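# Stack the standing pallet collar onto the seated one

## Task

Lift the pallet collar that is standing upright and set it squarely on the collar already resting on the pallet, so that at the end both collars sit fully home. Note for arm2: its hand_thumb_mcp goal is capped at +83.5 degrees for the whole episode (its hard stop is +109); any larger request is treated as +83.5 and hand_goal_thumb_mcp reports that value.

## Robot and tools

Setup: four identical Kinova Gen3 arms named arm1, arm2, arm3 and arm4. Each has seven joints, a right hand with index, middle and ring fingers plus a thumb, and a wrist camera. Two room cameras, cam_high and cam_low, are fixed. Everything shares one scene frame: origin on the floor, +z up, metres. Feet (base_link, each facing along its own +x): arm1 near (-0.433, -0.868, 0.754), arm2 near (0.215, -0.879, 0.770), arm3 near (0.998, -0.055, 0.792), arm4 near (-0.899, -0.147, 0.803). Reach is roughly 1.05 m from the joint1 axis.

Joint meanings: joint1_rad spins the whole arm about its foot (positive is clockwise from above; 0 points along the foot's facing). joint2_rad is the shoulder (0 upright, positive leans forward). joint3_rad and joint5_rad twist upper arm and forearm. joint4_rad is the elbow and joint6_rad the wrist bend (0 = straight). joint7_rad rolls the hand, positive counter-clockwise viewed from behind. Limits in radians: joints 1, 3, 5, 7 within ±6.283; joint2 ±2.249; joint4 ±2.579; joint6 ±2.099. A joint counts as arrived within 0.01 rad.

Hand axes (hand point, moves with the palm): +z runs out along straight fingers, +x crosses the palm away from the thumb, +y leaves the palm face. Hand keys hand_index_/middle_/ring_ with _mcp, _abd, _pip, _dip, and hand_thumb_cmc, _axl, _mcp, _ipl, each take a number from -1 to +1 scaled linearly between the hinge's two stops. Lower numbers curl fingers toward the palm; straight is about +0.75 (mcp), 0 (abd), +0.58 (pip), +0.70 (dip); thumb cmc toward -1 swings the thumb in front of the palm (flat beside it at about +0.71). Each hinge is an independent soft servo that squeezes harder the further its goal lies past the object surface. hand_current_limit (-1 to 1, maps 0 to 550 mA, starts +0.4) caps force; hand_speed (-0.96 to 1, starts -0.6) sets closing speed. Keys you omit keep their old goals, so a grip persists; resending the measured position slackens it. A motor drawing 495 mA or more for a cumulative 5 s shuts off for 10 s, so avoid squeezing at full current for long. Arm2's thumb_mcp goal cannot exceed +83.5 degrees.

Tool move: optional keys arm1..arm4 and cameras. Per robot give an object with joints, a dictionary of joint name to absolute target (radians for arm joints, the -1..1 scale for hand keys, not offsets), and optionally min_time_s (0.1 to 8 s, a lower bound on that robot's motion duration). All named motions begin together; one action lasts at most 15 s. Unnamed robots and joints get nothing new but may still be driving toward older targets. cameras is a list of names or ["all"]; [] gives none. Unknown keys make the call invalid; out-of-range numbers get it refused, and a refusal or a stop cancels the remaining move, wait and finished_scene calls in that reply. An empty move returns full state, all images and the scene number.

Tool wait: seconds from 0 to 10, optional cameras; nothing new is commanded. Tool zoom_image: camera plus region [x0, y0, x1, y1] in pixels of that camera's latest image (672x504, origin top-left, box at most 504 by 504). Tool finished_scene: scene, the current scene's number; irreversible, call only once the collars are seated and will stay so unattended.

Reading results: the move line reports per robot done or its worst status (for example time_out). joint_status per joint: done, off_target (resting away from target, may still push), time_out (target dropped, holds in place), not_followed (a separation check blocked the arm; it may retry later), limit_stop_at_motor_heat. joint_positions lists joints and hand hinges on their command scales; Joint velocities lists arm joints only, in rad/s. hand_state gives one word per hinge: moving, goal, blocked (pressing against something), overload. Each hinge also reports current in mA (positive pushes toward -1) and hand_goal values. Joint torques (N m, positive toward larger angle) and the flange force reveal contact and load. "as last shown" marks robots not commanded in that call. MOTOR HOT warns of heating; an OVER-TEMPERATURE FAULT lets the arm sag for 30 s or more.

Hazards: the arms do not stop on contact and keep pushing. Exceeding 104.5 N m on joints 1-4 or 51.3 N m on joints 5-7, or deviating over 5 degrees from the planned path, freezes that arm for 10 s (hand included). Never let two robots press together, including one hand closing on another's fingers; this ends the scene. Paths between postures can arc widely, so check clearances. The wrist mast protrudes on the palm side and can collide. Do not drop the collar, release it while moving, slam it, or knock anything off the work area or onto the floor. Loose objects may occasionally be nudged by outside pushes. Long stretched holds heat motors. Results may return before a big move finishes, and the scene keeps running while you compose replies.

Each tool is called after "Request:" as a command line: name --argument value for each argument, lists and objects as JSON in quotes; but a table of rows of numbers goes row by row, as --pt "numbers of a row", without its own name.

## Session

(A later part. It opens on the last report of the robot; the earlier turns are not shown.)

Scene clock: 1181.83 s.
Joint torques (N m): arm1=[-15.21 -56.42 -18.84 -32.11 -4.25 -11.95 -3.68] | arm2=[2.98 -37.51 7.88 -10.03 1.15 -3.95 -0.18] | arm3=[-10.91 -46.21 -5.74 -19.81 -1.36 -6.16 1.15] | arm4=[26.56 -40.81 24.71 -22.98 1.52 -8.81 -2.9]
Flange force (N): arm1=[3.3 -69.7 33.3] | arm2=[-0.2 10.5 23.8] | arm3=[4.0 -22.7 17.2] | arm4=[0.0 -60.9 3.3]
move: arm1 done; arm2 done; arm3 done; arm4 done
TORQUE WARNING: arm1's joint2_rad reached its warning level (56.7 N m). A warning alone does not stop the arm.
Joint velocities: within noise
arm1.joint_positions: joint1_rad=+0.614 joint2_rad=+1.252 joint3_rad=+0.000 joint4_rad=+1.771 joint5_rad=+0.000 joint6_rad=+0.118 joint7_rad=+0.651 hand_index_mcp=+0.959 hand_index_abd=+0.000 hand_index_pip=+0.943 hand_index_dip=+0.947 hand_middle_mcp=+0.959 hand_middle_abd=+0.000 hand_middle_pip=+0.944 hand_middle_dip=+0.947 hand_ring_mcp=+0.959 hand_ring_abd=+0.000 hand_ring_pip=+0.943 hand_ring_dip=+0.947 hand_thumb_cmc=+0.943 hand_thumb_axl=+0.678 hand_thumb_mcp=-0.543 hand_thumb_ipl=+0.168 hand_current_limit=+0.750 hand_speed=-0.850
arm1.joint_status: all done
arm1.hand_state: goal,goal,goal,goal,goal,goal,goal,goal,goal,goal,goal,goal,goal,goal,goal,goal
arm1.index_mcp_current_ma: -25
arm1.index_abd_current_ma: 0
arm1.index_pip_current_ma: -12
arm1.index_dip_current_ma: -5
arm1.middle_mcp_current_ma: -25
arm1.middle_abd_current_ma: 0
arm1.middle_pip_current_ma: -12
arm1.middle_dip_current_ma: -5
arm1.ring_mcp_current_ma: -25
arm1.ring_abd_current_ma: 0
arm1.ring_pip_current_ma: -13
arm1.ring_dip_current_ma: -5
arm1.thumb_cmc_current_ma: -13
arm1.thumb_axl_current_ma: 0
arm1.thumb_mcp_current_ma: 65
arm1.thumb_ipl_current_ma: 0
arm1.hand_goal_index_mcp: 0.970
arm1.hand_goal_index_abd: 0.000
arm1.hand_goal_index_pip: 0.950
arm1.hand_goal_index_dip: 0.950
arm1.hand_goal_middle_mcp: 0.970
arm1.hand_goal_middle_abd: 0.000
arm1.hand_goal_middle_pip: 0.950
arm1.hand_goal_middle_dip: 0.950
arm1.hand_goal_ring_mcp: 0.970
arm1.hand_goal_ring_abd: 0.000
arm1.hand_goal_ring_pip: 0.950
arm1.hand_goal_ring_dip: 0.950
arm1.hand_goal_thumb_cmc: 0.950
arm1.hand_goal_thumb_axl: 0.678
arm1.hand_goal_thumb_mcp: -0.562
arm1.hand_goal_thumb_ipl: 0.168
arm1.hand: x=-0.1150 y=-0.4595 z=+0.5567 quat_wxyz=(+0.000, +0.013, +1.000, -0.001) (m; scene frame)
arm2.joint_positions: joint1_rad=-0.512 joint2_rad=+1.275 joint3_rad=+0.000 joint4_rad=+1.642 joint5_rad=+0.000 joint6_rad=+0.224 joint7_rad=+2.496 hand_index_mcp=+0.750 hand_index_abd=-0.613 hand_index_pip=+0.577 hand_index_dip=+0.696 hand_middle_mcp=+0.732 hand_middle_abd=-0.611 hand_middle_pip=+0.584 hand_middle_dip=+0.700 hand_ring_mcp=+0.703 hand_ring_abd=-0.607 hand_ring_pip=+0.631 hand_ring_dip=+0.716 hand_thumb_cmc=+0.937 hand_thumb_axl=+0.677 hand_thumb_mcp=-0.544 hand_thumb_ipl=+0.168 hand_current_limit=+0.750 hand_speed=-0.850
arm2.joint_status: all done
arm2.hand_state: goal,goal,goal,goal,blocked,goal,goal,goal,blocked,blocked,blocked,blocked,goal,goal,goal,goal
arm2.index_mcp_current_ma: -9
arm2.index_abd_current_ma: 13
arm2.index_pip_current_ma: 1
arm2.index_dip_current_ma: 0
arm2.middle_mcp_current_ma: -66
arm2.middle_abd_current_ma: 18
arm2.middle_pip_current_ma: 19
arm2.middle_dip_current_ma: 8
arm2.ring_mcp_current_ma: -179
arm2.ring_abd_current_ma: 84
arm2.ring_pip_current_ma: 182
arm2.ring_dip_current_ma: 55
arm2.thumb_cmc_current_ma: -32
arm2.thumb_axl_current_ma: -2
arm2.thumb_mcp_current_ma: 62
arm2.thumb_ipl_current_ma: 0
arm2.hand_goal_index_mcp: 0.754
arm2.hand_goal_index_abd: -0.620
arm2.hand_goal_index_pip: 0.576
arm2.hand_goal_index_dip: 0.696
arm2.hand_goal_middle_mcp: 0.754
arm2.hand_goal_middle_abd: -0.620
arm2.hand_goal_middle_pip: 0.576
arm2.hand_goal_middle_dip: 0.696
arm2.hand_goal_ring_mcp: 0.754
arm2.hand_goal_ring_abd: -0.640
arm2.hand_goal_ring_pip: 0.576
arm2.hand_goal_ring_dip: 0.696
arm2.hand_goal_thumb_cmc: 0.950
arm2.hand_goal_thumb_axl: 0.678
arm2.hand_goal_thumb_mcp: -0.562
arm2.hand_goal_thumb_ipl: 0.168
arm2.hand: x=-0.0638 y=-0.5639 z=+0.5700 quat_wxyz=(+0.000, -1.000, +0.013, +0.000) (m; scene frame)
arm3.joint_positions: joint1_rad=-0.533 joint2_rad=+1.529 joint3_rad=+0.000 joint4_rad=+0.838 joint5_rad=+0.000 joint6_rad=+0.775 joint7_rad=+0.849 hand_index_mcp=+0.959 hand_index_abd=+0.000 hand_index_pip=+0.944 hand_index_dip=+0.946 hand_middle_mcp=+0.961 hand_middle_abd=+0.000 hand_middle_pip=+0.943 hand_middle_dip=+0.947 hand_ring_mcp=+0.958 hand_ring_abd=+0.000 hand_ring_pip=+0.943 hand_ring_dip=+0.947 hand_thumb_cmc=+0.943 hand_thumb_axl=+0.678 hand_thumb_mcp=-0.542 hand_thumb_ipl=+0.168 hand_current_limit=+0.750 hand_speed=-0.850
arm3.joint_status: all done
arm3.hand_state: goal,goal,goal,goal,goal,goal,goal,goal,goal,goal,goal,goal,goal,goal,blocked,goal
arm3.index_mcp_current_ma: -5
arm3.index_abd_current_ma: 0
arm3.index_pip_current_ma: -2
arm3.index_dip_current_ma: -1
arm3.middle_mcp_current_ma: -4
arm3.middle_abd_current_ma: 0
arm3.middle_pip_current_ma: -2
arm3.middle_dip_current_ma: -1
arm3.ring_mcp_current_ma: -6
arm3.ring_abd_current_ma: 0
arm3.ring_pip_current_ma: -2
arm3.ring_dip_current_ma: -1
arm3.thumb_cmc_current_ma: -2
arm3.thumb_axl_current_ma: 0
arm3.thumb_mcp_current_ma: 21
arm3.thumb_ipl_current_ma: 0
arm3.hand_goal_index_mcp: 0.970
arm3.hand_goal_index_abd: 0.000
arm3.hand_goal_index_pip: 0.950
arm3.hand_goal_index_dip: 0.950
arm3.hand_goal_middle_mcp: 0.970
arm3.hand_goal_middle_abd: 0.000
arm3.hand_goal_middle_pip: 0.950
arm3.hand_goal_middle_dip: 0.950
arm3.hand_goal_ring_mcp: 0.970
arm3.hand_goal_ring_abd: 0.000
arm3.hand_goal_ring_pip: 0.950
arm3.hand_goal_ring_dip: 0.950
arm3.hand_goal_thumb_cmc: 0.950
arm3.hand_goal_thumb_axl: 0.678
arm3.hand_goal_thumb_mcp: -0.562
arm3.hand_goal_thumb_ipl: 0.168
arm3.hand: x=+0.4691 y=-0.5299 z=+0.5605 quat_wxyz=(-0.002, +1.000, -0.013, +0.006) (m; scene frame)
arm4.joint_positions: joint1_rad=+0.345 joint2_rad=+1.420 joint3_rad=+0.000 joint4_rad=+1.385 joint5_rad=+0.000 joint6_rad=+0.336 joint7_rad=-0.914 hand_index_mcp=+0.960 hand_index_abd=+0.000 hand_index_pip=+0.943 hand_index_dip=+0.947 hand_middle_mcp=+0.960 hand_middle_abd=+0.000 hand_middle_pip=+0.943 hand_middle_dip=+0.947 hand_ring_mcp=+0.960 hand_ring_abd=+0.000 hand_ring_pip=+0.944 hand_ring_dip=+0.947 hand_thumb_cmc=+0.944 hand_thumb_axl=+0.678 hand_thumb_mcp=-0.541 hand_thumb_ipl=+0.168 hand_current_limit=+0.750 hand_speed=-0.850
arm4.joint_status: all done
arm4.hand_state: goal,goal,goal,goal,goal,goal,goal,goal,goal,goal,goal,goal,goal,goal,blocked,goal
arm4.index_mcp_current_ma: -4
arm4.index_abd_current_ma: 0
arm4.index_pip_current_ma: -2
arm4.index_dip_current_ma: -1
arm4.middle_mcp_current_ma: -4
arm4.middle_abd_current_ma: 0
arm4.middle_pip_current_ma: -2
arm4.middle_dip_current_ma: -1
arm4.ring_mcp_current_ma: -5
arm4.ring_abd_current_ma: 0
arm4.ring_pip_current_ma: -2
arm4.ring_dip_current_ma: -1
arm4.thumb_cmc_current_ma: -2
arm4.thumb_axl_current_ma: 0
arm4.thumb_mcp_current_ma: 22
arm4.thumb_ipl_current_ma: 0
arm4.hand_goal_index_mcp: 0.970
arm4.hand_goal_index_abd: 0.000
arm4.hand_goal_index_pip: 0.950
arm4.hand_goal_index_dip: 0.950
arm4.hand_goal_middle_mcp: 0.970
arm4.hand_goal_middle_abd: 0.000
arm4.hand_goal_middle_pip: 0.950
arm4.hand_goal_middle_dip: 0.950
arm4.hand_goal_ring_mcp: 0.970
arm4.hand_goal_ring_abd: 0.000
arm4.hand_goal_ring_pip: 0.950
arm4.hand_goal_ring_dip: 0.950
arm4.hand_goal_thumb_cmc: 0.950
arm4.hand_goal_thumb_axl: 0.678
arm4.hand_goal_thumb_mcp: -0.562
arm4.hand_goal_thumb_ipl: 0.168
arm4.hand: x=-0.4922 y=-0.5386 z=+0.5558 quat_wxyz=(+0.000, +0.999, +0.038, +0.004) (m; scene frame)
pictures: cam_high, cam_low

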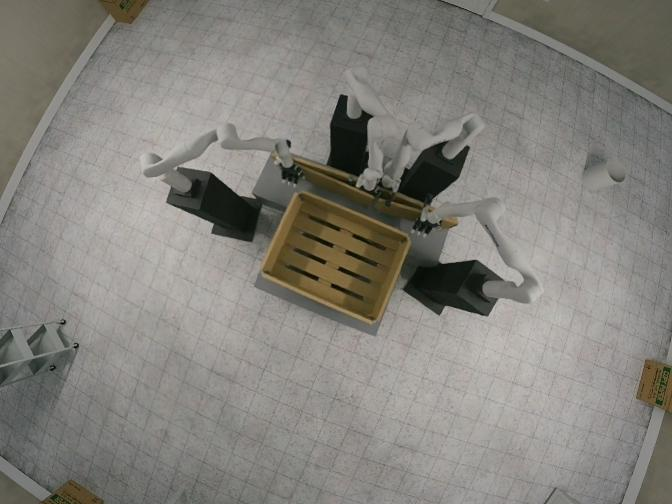

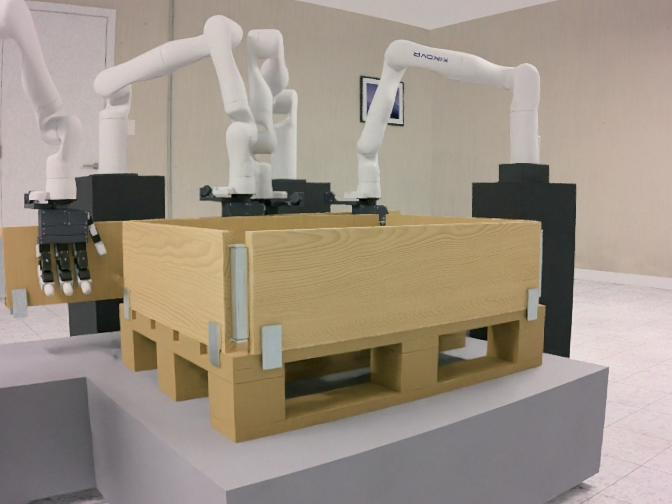

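Request:
move --arm1 '{"joints":{"joint2_rad":1.133,"joint4_rad":1.8308,"joint6_rad":0.1778},"min_time_s":6}' --arm2 '{"joints":{"joint2_rad":1.15962,"joint4_rad":1.70292,"joint6_rad":0.27906},"min_time_s":6}' --arm3 '{"joints":{"joint2_rad":1.41859,"joint4_rad":0.93112,"joint6_rad":0.79189},"min_time_s":6}' --arm4 '{"joints":{"joint2_rad":1.30652,"joint4_rad":1.46433,"joint6_rad":0.37074},"min_time_s":6}'

Scene clock: 1204.13 s.
Joint torques (N m): arm1=[-17.72 -51.64 -20.66 -37.16 -5.48 -14 -4.17] | arm2=[2.01 -39.28 6.4 -9.96 1.31 -3.15 -0.06] | arm3=[-12.01 -44.91 -6.99 -20.14 -1.56 -6.43 1.21] | arm4=[29.43 -41.79 27.75 -25.19 2.08 -9.63 -3.15]
Flange force (N): arm1=[3.3 -80.5 22.4] | arm2=[-0.2 7.3 31.6] | arm3=[3.7 -24.5 16.1] | arm4=[0.8 -66.8 6.6]
move: arm1 done; arm2 done; arm3 done; arm4 done
Joint velocities: within noise
arm1.joint_positions: joint1_rad=+0.614 joint2_rad=+1.133 joint3_rad=+0.000 joint4_rad=+1.831 joint5_rad=+0.000 joint6_rad=+0.178 joint7_rad=+0.651 hand_index_mcp=+0.959 hand_index_abd=+0.000 hand_index_pip=+0.943 hand_index_dip=+0.947 hand_middle_mcp=+0.959 hand_middle_abd=+0.000 hand_middle_pip=+0.944 hand_middle_dip=+0.947 hand_ring_mcp=+0.959 hand_ring_abd=+0.000 hand_ring_pip=+0.943 hand_ring_dip=+0.947 hand_thumb_cmc=+0.943 hand_thumb_axl=+0.678 hand_thumb_mcp=-0.543 hand_thumb_ipl=+0.168 hand_current_limit=+0.750 hand_speed=-0.850
arm1.joint_status: all done
arm1.hand_state: goal,goal,goal,goal,goal,goal,goal,goal,goal,goal,goal,goal,goal,goal,goal,goal
arm1.index_mcp_current_ma: -25
arm1.index_abd_current_ma: 0
arm1.index_pip_current_ma: -12
arm1.index_dip_current_ma: -5
arm1.middle_mcp_current_ma: -25
arm1.middle_abd_current_ma: 0
arm1.middle_pip_current_ma: -12
arm1.middle_dip_current_ma: -5
arm1.ring_mcp_current_ma: -25
arm1.ring_abd_current_ma: 0
arm1.ring_pip_current_ma: -13
arm1.ring_dip_current_ma: -5
arm1.thumb_cmc_current_ma: -13
arm1.thumb_axl_current_ma: 0
arm1.thumb_mcp_current_ma: 65
arm1.thumb_ipl_current_ma: 0
arm1.hand_goal_index_mcp: 0.970
arm1.hand_goal_index_abd: 0.000
arm1.hand_goal_index_pip: 0.950
arm1.hand_goal_index_dip: 0.950
arm1.hand_goal_middle_mcp: 0.970
arm1.hand_goal_middle_abd: 0.000
arm1.hand_goal_middle_pip: 0.950
arm1.hand_goal_middle_dip: 0.950
arm1.hand_goal_ring_mcp: 0.970
arm1.hand_goal_ring_abd: 0.000
arm1.hand_goal_ring_pip: 0.950
arm1.hand_goal_ring_dip: 0.950
arm1.hand_goal_thumb_cmc: 0.950
arm1.hand_goal_thumb_axl: 0.678
arm1.hand_goal_thumb_mcp: -0.562
arm1.hand_goal_thumb_ipl: 0.168
arm1.hand: x=-0.1150 y=-0.4594 z=+0.6061 quat_wxyz=(+0.000, +0.013, +1.000, -0.001) (m; scene frame)
arm2.joint_positions: joint1_rad=-0.512 joint2_rad=+1.160 joint3_rad=+0.000 joint4_rad=+1.703 joint5_rad=+0.000 joint6_rad=+0.279 joint7_rad=+2.496 hand_index_mcp=+0.750 hand_index_abd=-0.613 hand_index_pip=+0.577 hand_index_dip=+0.696 hand_middle_mcp=+0.734 hand_middle_abd=-0.611 hand_middle_pip=+0.584 hand_middle_dip=+0.700 hand_ring_mcp=+0.705 hand_ring_abd=-0.606 hand_ring_pip=+0.632 hand_ring_dip=+0.716 hand_thumb_cmc=+0.937 hand_thumb_axl=+0.677 hand_thumb_mcp=-0.544 hand_thumb_ipl=+0.168 hand_current_limit=+0.750 hand_speed=-0.850
arm2.joint_status: all done
arm2.hand_state: goal,goal,goal,goal,blocked,goal,goal,goal,blocked,blocked,blocked,blocked,goal,goal,goal,goal
arm2.index_mcp_current_ma: -9
arm2.index_abd_current_ma: 13
arm2.index_pip_current_ma: 1
arm2.index_dip_current_ma: 0
arm2.middle_mcp_current_ma: -58
arm2.middle_abd_current_ma: 18
arm2.middle_pip_current_ma: 19
arm2.middle_dip_current_ma: 8
arm2.ring_mcp_current_ma: -173
arm2.ring_abd_current_ma: 87
arm2.ring_pip_current_ma: 185
arm2.ring_dip_current_ma: 55
arm2.thumb_cmc_current_ma: -32
arm2.thumb_axl_current_ma: -2
arm2.thumb_mcp_current_ma: 62
arm2.thumb_ipl_current_ma: 0
arm2.hand_goal_index_mcp: 0.754
arm2.hand_goal_index_abd: -0.620
arm2.hand_goal_index_pip: 0.576
arm2.hand_goal_index_dip: 0.696
arm2.hand_goal_middle_mcp: 0.754
arm2.hand_goal_middle_abd: -0.620
arm2.hand_goal_middle_pip: 0.576
arm2.hand_goal_middle_dip: 0.696
arm2.hand_goal_ring_mcp: 0.754
arm2.hand_goal_ring_abd: -0.640
arm2.hand_goal_ring_pip: 0.576
arm2.hand_goal_ring_dip: 0.696
arm2.hand_goal_thumb_cmc: 0.950
arm2.hand_goal_thumb_axl: 0.678
arm2.hand_goal_thumb_mcp: -0.562
arm2.hand_goal_thumb_ipl: 0.168
arm2.hand: x=-0.0638 y=-0.5639 z=+0.6200 quat_wxyz=(+0.000, -1.000, +0.013, +0.000) (m; scene frame)
arm3.joint_positions: joint1_rad=-0.533 joint2_rad=+1.419 joint3_rad=+0.000 joint4_rad=+0.931 joint5_rad=+0.000 joint6_rad=+0.792 joint7_rad=+0.849 hand_index_mcp=+0.959 hand_index_abd=+0.000 hand_index_pip=+0.944 hand_index_dip=+0.946 hand_middle_mcp=+0.961 hand_middle_abd=+0.000 hand_middle_pip=+0.943 hand_middle_dip=+0.947 hand_ring_mcp=+0.958 hand_ring_abd=+0.000 hand_ring_pip=+0.943 hand_ring_dip=+0.947 hand_thumb_cmc=+0.943 hand_thumb_axl=+0.678 hand_thumb_mcp=-0.542 hand_thumb_ipl=+0.168 hand_current_limit=+0.750 hand_speed=-0.850
arm3.joint_status: all done
arm3.hand_state: goal,goal,goal,goal,goal,goal,goal,goal,goal,goal,goal,goal,goal,goal,blocked,goal
arm3.index_mcp_current_ma: -5
arm3.index_abd_current_ma: 0
arm3.index_pip_current_ma: -2
arm3.index_dip_current_ma: -1
arm3.middle_mcp_current_ma: -4
arm3.middle_abd_current_ma: 0
arm3.middle_pip_current_ma: -2
arm3.middle_dip_current_ma: -1
arm3.ring_mcp_current_ma: -6
arm3.ring_abd_current_ma: 0
arm3.ring_pip_current_ma: -2
arm3.ring_dip_current_ma: -1
arm3.thumb_cmc_current_ma: -2
arm3.thumb_axl_current_ma: 0
arm3.thumb_mcp_current_ma: 21
arm3.thumb_ipl_current_ma: 0
arm3.hand_goal_index_mcp: 0.970
arm3.hand_goal_index_abd: 0.000
arm3.hand_goal_index_pip: 0.950
arm3.hand_goal_index_dip: 0.950
arm3.hand_goal_middle_mcp: 0.970
arm3.hand_goal_middle_abd: 0.000
arm3.hand_goal_middle_pip: 0.950
arm3.hand_goal_middle_dip: 0.950
arm3.hand_goal_ring_mcp: 0.970
arm3.hand_goal_ring_abd: 0.000
arm3.hand_goal_ring_pip: 0.950
arm3.hand_goal_ring_dip: 0.950
arm3.hand_goal_thumb_cmc: 0.950
arm3.hand_goal_thumb_axl: 0.678
arm3.hand_goal_thumb_mcp: -0.562
arm3.hand_goal_thumb_ipl: 0.168
arm3.hand: x=+0.4690 y=-0.5297 z=+0.6105 quat_wxyz=(-0.002, +1.000, -0.013, +0.006) (m; scene frame)
arm4.joint_positions: joint1_rad=+0.345 joint2_rad=+1.307 joint3_rad=+0.000 joint4_rad=+1.464 joint5_rad=+0.000 joint6_rad=+0.371 joint7_rad=-0.914 hand_index_mcp=+0.960 hand_index_abd=+0.000 hand_index_pip=+0.943 hand_index_dip=+0.947 hand_middle_mcp=+0.960 hand_middle_abd=+0.000 hand_middle_pip=+0.943 hand_middle_dip=+0.947 hand_ring_mcp=+0.960 hand_ring_abd=+0.000 hand_ring_pip=+0.944 hand_ring_dip=+0.947 hand_thumb_cmc=+0.944 hand_thumb_axl=+0.678 hand_thumb_mcp=-0.541 hand_thumb_ipl=+0.168 hand_current_limit=+0.750 hand_speed=-0.850
arm4.joint_status: all done
arm4.hand_state: goal,goal,goal,goal,goal,goal,goal,goal,goal,goal,goal,goal,goal,goal,blocked,goal
arm4.index_mcp_current_ma: -4
arm4.index_abd_current_ma: 0
arm4.index_pip_current_ma: -2
arm4.index_dip_current_ma: -1
arm4.middle_mcp_current_ma: -4
arm4.middle_abd_current_ma: 0
arm4.middle_pip_current_ma: -2
arm4.middle_dip_current_ma: -1
arm4.ring_mcp_current_ma: -5
arm4.ring_abd_current_ma: 0
arm4.ring_pip_current_ma: -2
arm4.ring_dip_current_ma: -1
arm4.thumb_cmc_current_ma: -2
arm4.thumb_axl_current_ma: 0
arm4.thumb_mcp_current_ma: 22
arm4.thumb_ipl_current_ma: 0
arm4.hand_goal_index_mcp: 0.970
arm4.hand_goal_index_abd: 0.000
arm4.hand_goal_index_pip: 0.950
arm4.hand_goal_index_dip: 0.950
arm4.hand_goal_middle_mcp: 0.970
arm4.hand_goal_middle_abd: 0.000
arm4.hand_goal_middle_pip: 0.950
arm4.hand_goal_middle_dip: 0.950
arm4.hand_goal_ring_mcp: 0.970
arm4.hand_goal_ring_abd: 0.000
arm4.hand_goal_ring_pip: 0.950
arm4.hand_goal_ring_dip: 0.950
arm4.hand_goal_thumb_cmc: 0.950
arm4.hand_goal_thumb_axl: 0.678
arm4.hand_goal_thumb_mcp: -0.562
arm4.hand_goal_thumb_ipl: 0.168
arm4.hand: x=-0.4923 y=-0.5388 z=+0.6063 quat_wxyz=(+0.000, +0.999, +0.038, +0.004) (m; scene frame)
pictures: none

Request:
move --arm1 '{"joints":{"joint1_rad":0.6147,"joint2_rad":1.01138,"joint4_rad":1.87443,"joint6_rad":0.25578,"joint7_rad":0.6522},"min_time_s":6}' --arm2 '{"joints":{"joint2_rad":1.04524,"joint4_rad":1.74461,"joint6_rad":0.35174},"min_time_s":6}' --arm3 '{"joints":{"joint2_rad":1.31748,"joint4_rad":0.99554,"joint6_rad":0.82858},"min_time_s":6}' --arm4 '{"joints":{"joint1_rad":0.3442,"joint2_rad":1.19639,"joint4_rad":1.52467,"joint6_rad":0.42054,"joint7_rad":-0.9153},"min_time_s":6}' --cameras '["arm1_cam_wrist","arm2_cam_wrist"]'

Scene clock: 1236.87 s.
Joint torques (N m): arm1=[-15.24 -49.93 -17.12 -36.57 -5.8 -13.21 -3.97] | arm2=[1.72 -38.56 6.05 -13.46 1.67 -4.64 0.01] | arm3=[-11.79 -43.43 -7.13 -20.45 -1.69 -6.48 1.21] | arm4=[27.79 -37.5 26.11 -24.7 2.5 -9.47 -3.08]
Flange force (N): arm1=[5.5 -73.8 29.8] | arm2=[2.5 10.3 27.6] | arm3=[4.9 -25.1 15.2] | arm4=[-0.8 -64.1 3.1]
move: arm1 done; arm2 done; arm3 done; arm4 done
Joint velocities: within noise
arm1.joint_positions: joint1_rad=+0.615 joint2_rad=+1.011 joint3_rad=+0.000 joint4_rad=+1.874 joint5_rad=+0.000 joint6_rad=+0.256 joint7_rad=+0.652 hand_index_mcp=+0.959 hand_index_abd=+0.000 hand_index_pip=+0.943 hand_index_dip=+0.947 hand_middle_mcp=+0.959 hand_middle_abd=+0.000 hand_middle_pip=+0.944 hand_middle_dip=+0.947 hand_ring_mcp=+0.959 hand_ring_abd=+0.000 hand_ring_pip=+0.943 hand_ring_dip=+0.947 hand_thumb_cmc=+0.943 hand_thumb_axl=+0.678 hand_thumb_mcp=-0.543 hand_thumb_ipl=+0.168 hand_current_limit=+0.750 hand_speed=-0.850
arm1.joint_status: all done
arm1.hand_state: goal,goal,goal,goal,goal,goal,goal,goal,goal,goal,goal,goal,goal,goal,goal,goal
arm1.index_mcp_current_ma: -25
arm1.index_abd_current_ma: 0
arm1.index_pip_current_ma: -12
arm1.index_dip_current_ma: -5
arm1.middle_mcp_current_ma: -25
arm1.middle_abd_current_ma: 0
arm1.middle_pip_current_ma: -12
arm1.middle_dip_current_ma: -5
arm1.ring_mcp_current_ma: -25
arm1.ring_abd_current_ma: 0
arm1.ring_pip_current_ma: -13
arm1.ring_dip_current_ma: -5
arm1.thumb_cmc_current_ma: -13
arm1.thumb_axl_current_ma: 0
arm1.thumb_mcp_current_ma: 65
arm1.thumb_ipl_current_ma: 0
arm1.hand_goal_index_mcp: 0.970
arm1.hand_goal_index_abd: 0.000
arm1.hand_goal_index_pip: 0.950
arm1.hand_goal_index_dip: 0.950
arm1.hand_goal_middle_mcp: 0.970
arm1.hand_goal_middle_abd: 0.000
arm1.hand_goal_middle_pip: 0.950
arm1.hand_goal_middle_dip: 0.950
arm1.hand_goal_ring_mcp: 0.970
arm1.hand_goal_ring_abd: 0.000
arm1.hand_goal_ring_pip: 0.950
arm1.hand_goal_ring_dip: 0.950
arm1.hand_goal_thumb_cmc: 0.950
arm1.hand_goal_thumb_axl: 0.678
arm1.hand_goal_thumb_mcp: -0.562
arm1.hand_goal_thumb_ipl: 0.168
arm1.hand: x=-0.1150 y=-0.4600 z=+0.6563 quat_wxyz=(+0.000, +0.013, +1.000, -0.001) (m; scene frame)
arm2.joint_positions: joint1_rad=-0.512 joint2_rad=+1.045 joint3_rad=+0.000 joint4_rad=+1.745 joint5_rad=+0.000 joint6_rad=+0.352 joint7_rad=+2.496 hand_index_mcp=+0.750 hand_index_abd=-0.613 hand_index_pip=+0.577 hand_index_dip=+0.696 hand_middle_mcp=+0.734 hand_middle_abd=-0.611 hand_middle_pip=+0.584 hand_middle_dip=+0.700 hand_ring_mcp=+0.705 hand_ring_abd=-0.605 hand_ring_pip=+0.632 hand_ring_dip=+0.716 hand_thumb_cmc=+0.937 hand_thumb_axl=+0.677 hand_thumb_mcp=-0.544 hand_thumb_ipl=+0.168 hand_current_limit=+0.750 hand_speed=-0.850
arm2.joint_status: all done
arm2.hand_state: goal,goal,goal,goal,blocked,goal,goal,goal,blocked,blocked,blocked,blocked,goal,goal,goal,goal
arm2.index_mcp_current_ma: -9
arm2.index_abd_current_ma: 13
arm2.index_pip_current_ma: 1
arm2.index_dip_current_ma: 0
arm2.middle_mcp_current_ma: -58
arm2.middle_abd_current_ma: 18
arm2.middle_pip_current_ma: 18
arm2.middle_dip_current_ma: 8
arm2.ring_mcp_current_ma: -173
arm2.ring_abd_current_ma: 89
arm2.ring_pip_current_ma: 186
arm2.ring_dip_current_ma: 55
arm2.thumb_cmc_current_ma: -32
arm2.thumb_axl_current_ma: -2
arm2.thumb_mcp_current_ma: 62
arm2.thumb_ipl_current_ma: 0
arm2.hand_goal_index_mcp: 0.754
arm2.hand_goal_index_abd: -0.620
arm2.hand_goal_index_pip: 0.576
arm2.hand_goal_index_dip: 0.696
arm2.hand_goal_middle_mcp: 0.754
arm2.hand_goal_middle_abd: -0.620
arm2.hand_goal_middle_pip: 0.576
arm2.hand_goal_middle_dip: 0.696
arm2.hand_goal_ring_mcp: 0.754
arm2.hand_goal_ring_abd: -0.640
arm2.hand_goal_ring_pip: 0.576
arm2.hand_goal_ring_dip: 0.696
arm2.hand_goal_thumb_cmc: 0.950
arm2.hand_goal_thumb_axl: 0.678
arm2.hand_goal_thumb_mcp: -0.562
arm2.hand_goal_thumb_ipl: 0.168
arm2.hand: x=-0.0638 y=-0.5639 z=+0.6700 quat_wxyz=(+0.000, -1.000, +0.013, +0.000) (m; scene frame)
arm3.joint_positions: joint1_rad=-0.533 joint2_rad=+1.317 joint3_rad=+0.000 joint4_rad=+0.996 joint5_rad=+0.000 joint6_rad=+0.829 joint7_rad=+0.849 hand_index_mcp=+0.959 hand_index_abd=+0.000 hand_index_pip=+0.944 hand_index_dip=+0.946 hand_middle_mcp=+0.961 hand_middle_abd=+0.000 hand_middle_pip=+0.943 hand_middle_dip=+0.947 hand_ring_mcp=+0.958 hand_ring_abd=+0.000 hand_ring_pip=+0.943 hand_ring_dip=+0.947 hand_thumb_cmc=+0.943 hand_thumb_axl=+0.678 hand_thumb_mcp=-0.542 hand_thumb_ipl=+0.168 hand_current_limit=+0.750 hand_speed=-0.850
arm3.joint_status: all done
arm3.hand_state: goal,goal,goal,goal,goal,goal,goal,goal,goal,goal,goal,goal,goal,goal,blocked,goal
arm3.index_mcp_current_ma: -5
arm3.index_abd_current_ma: 0
arm3.index_pip_current_ma: -2
arm3.index_dip_current_ma: -1
arm3.middle_mcp_current_ma: -4
arm3.middle_abd_current_ma: 0
arm3.middle_pip_current_ma: -2
arm3.middle_dip_current_ma: -1
arm3.ring_mcp_current_ma: -6
arm3.ring_abd_current_ma: 0
arm3.ring_pip_current_ma: -2
arm3.ring_dip_current_ma: -1
arm3.thumb_cmc_current_ma: -2
arm3.thumb_axl_current_ma: 0
arm3.thumb_mcp_current_ma: 21
arm3.thumb_ipl_current_ma: 0
arm3.hand_goal_index_mcp: 0.970
arm3.hand_goal_index_abd: 0.000
arm3.hand_goal_index_pip: 0.950
arm3.hand_goal_index_dip: 0.950
arm3.hand_goal_middle_mcp: 0.970
arm3.hand_goal_middle_abd: 0.000
arm3.hand_goal_middle_pip: 0.950
arm3.hand_goal_middle_dip: 0.950
arm3.hand_goal_ring_mcp: 0.970
arm3.hand_goal_ring_abd: 0.000
arm3.hand_goal_ring_pip: 0.950
arm3.hand_goal_ring_dip: 0.950
arm3.hand_goal_thumb_cmc: 0.950
arm3.hand_goal_thumb_axl: 0.678
arm3.hand_goal_thumb_mcp: -0.562
arm3.hand_goal_thumb_ipl: 0.168
arm3.hand: x=+0.4689 y=-0.5295 z=+0.6606 quat_wxyz=(-0.002, +1.000, -0.013, +0.006) (m; scene frame)
arm4.joint_positions: joint1_rad=+0.344 joint2_rad=+1.196 joint3_rad=+0.000 joint4_rad=+1.525 joint5_rad=+0.000 joint6_rad=+0.421 joint7_rad=-0.915 hand_index_mcp=+0.960 hand_index_abd=+0.000 hand_index_pip=+0.943 hand_index_dip=+0.947 hand_middle_mcp=+0.960 hand_middle_abd=+0.000 hand_middle_pip=+0.943 hand_middle_dip=+0.947 hand_ring_mcp=+0.960 hand_ring_abd=+0.000 hand_ring_pip=+0.944 hand_ring_dip=+0.947 hand_thumb_cmc=+0.944 hand_thumb_axl=+0.678 hand_thumb_mcp=-0.541 hand_thumb_ipl=+0.168 hand_current_limit=+0.750 hand_speed=-0.850
arm4.joint_status: all done
arm4.hand_state: goal,goal,goal,goal,goal,goal,goal,goal,goal,goal,goal,goal,goal,goal,blocked,goal
arm4.index_mcp_current_ma: -4
arm4.index_abd_current_ma: 0
arm4.index_pip_current_ma: -2
arm4.index_dip_current_ma: -1
arm4.middle_mcp_current_ma: -4
arm4.middle_abd_current_ma: 0
arm4.middle_pip_current_ma: -2
arm4.middle_dip_current_ma: -1
arm4.ring_mcp_current_ma: -5
arm4.ring_abd_current_ma: 0
arm4.ring_pip_current_ma: -2
arm4.ring_dip_current_ma: -1
arm4.thumb_cmc_current_ma: -2
arm4.thumb_axl_current_ma: 0
arm4.thumb_mcp_current_ma: 22
arm4.thumb_ipl_current_ma: 0
arm4.hand_goal_index_mcp: 0.970
arm4.hand_goal_index_abd: 0.000
arm4.hand_goal_index_pip: 0.950
arm4.hand_goal_index_dip: 0.950
arm4.hand_goal_middle_mcp: 0.970
arm4.hand_goal_middle_abd: 0.000
arm4.hand_goal_middle_pip: 0.950
arm4.hand_goal_middle_dip: 0.950
arm4.hand_goal_ring_mcp: 0.970
arm4.hand_goal_ring_abd: 0.000
arm4.hand_goal_ring_pip: 0.950
arm4.hand_goal_ring_dip: 0.950
arm4.hand_goal_thumb_cmc: 0.950
arm4.hand_goal_thumb_axl: 0.678
arm4.hand_goal_thumb_mcp: -0.562
arm4.hand_goal_thumb_ipl: 0.168
arm4.hand: x=-0.4925 y=-0.5383 z=+0.6563 quat_wxyz=(+0.000, +0.999, +0.038, +0.004) (m; scene frame)
pictures: arm1_cam_wrist, arm2_cam_wrist

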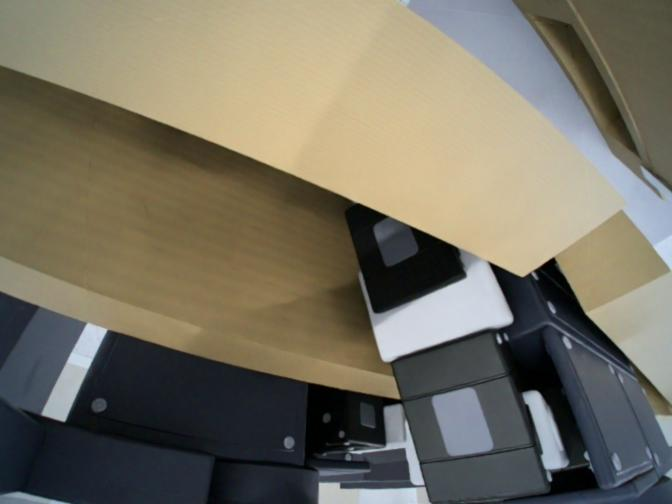

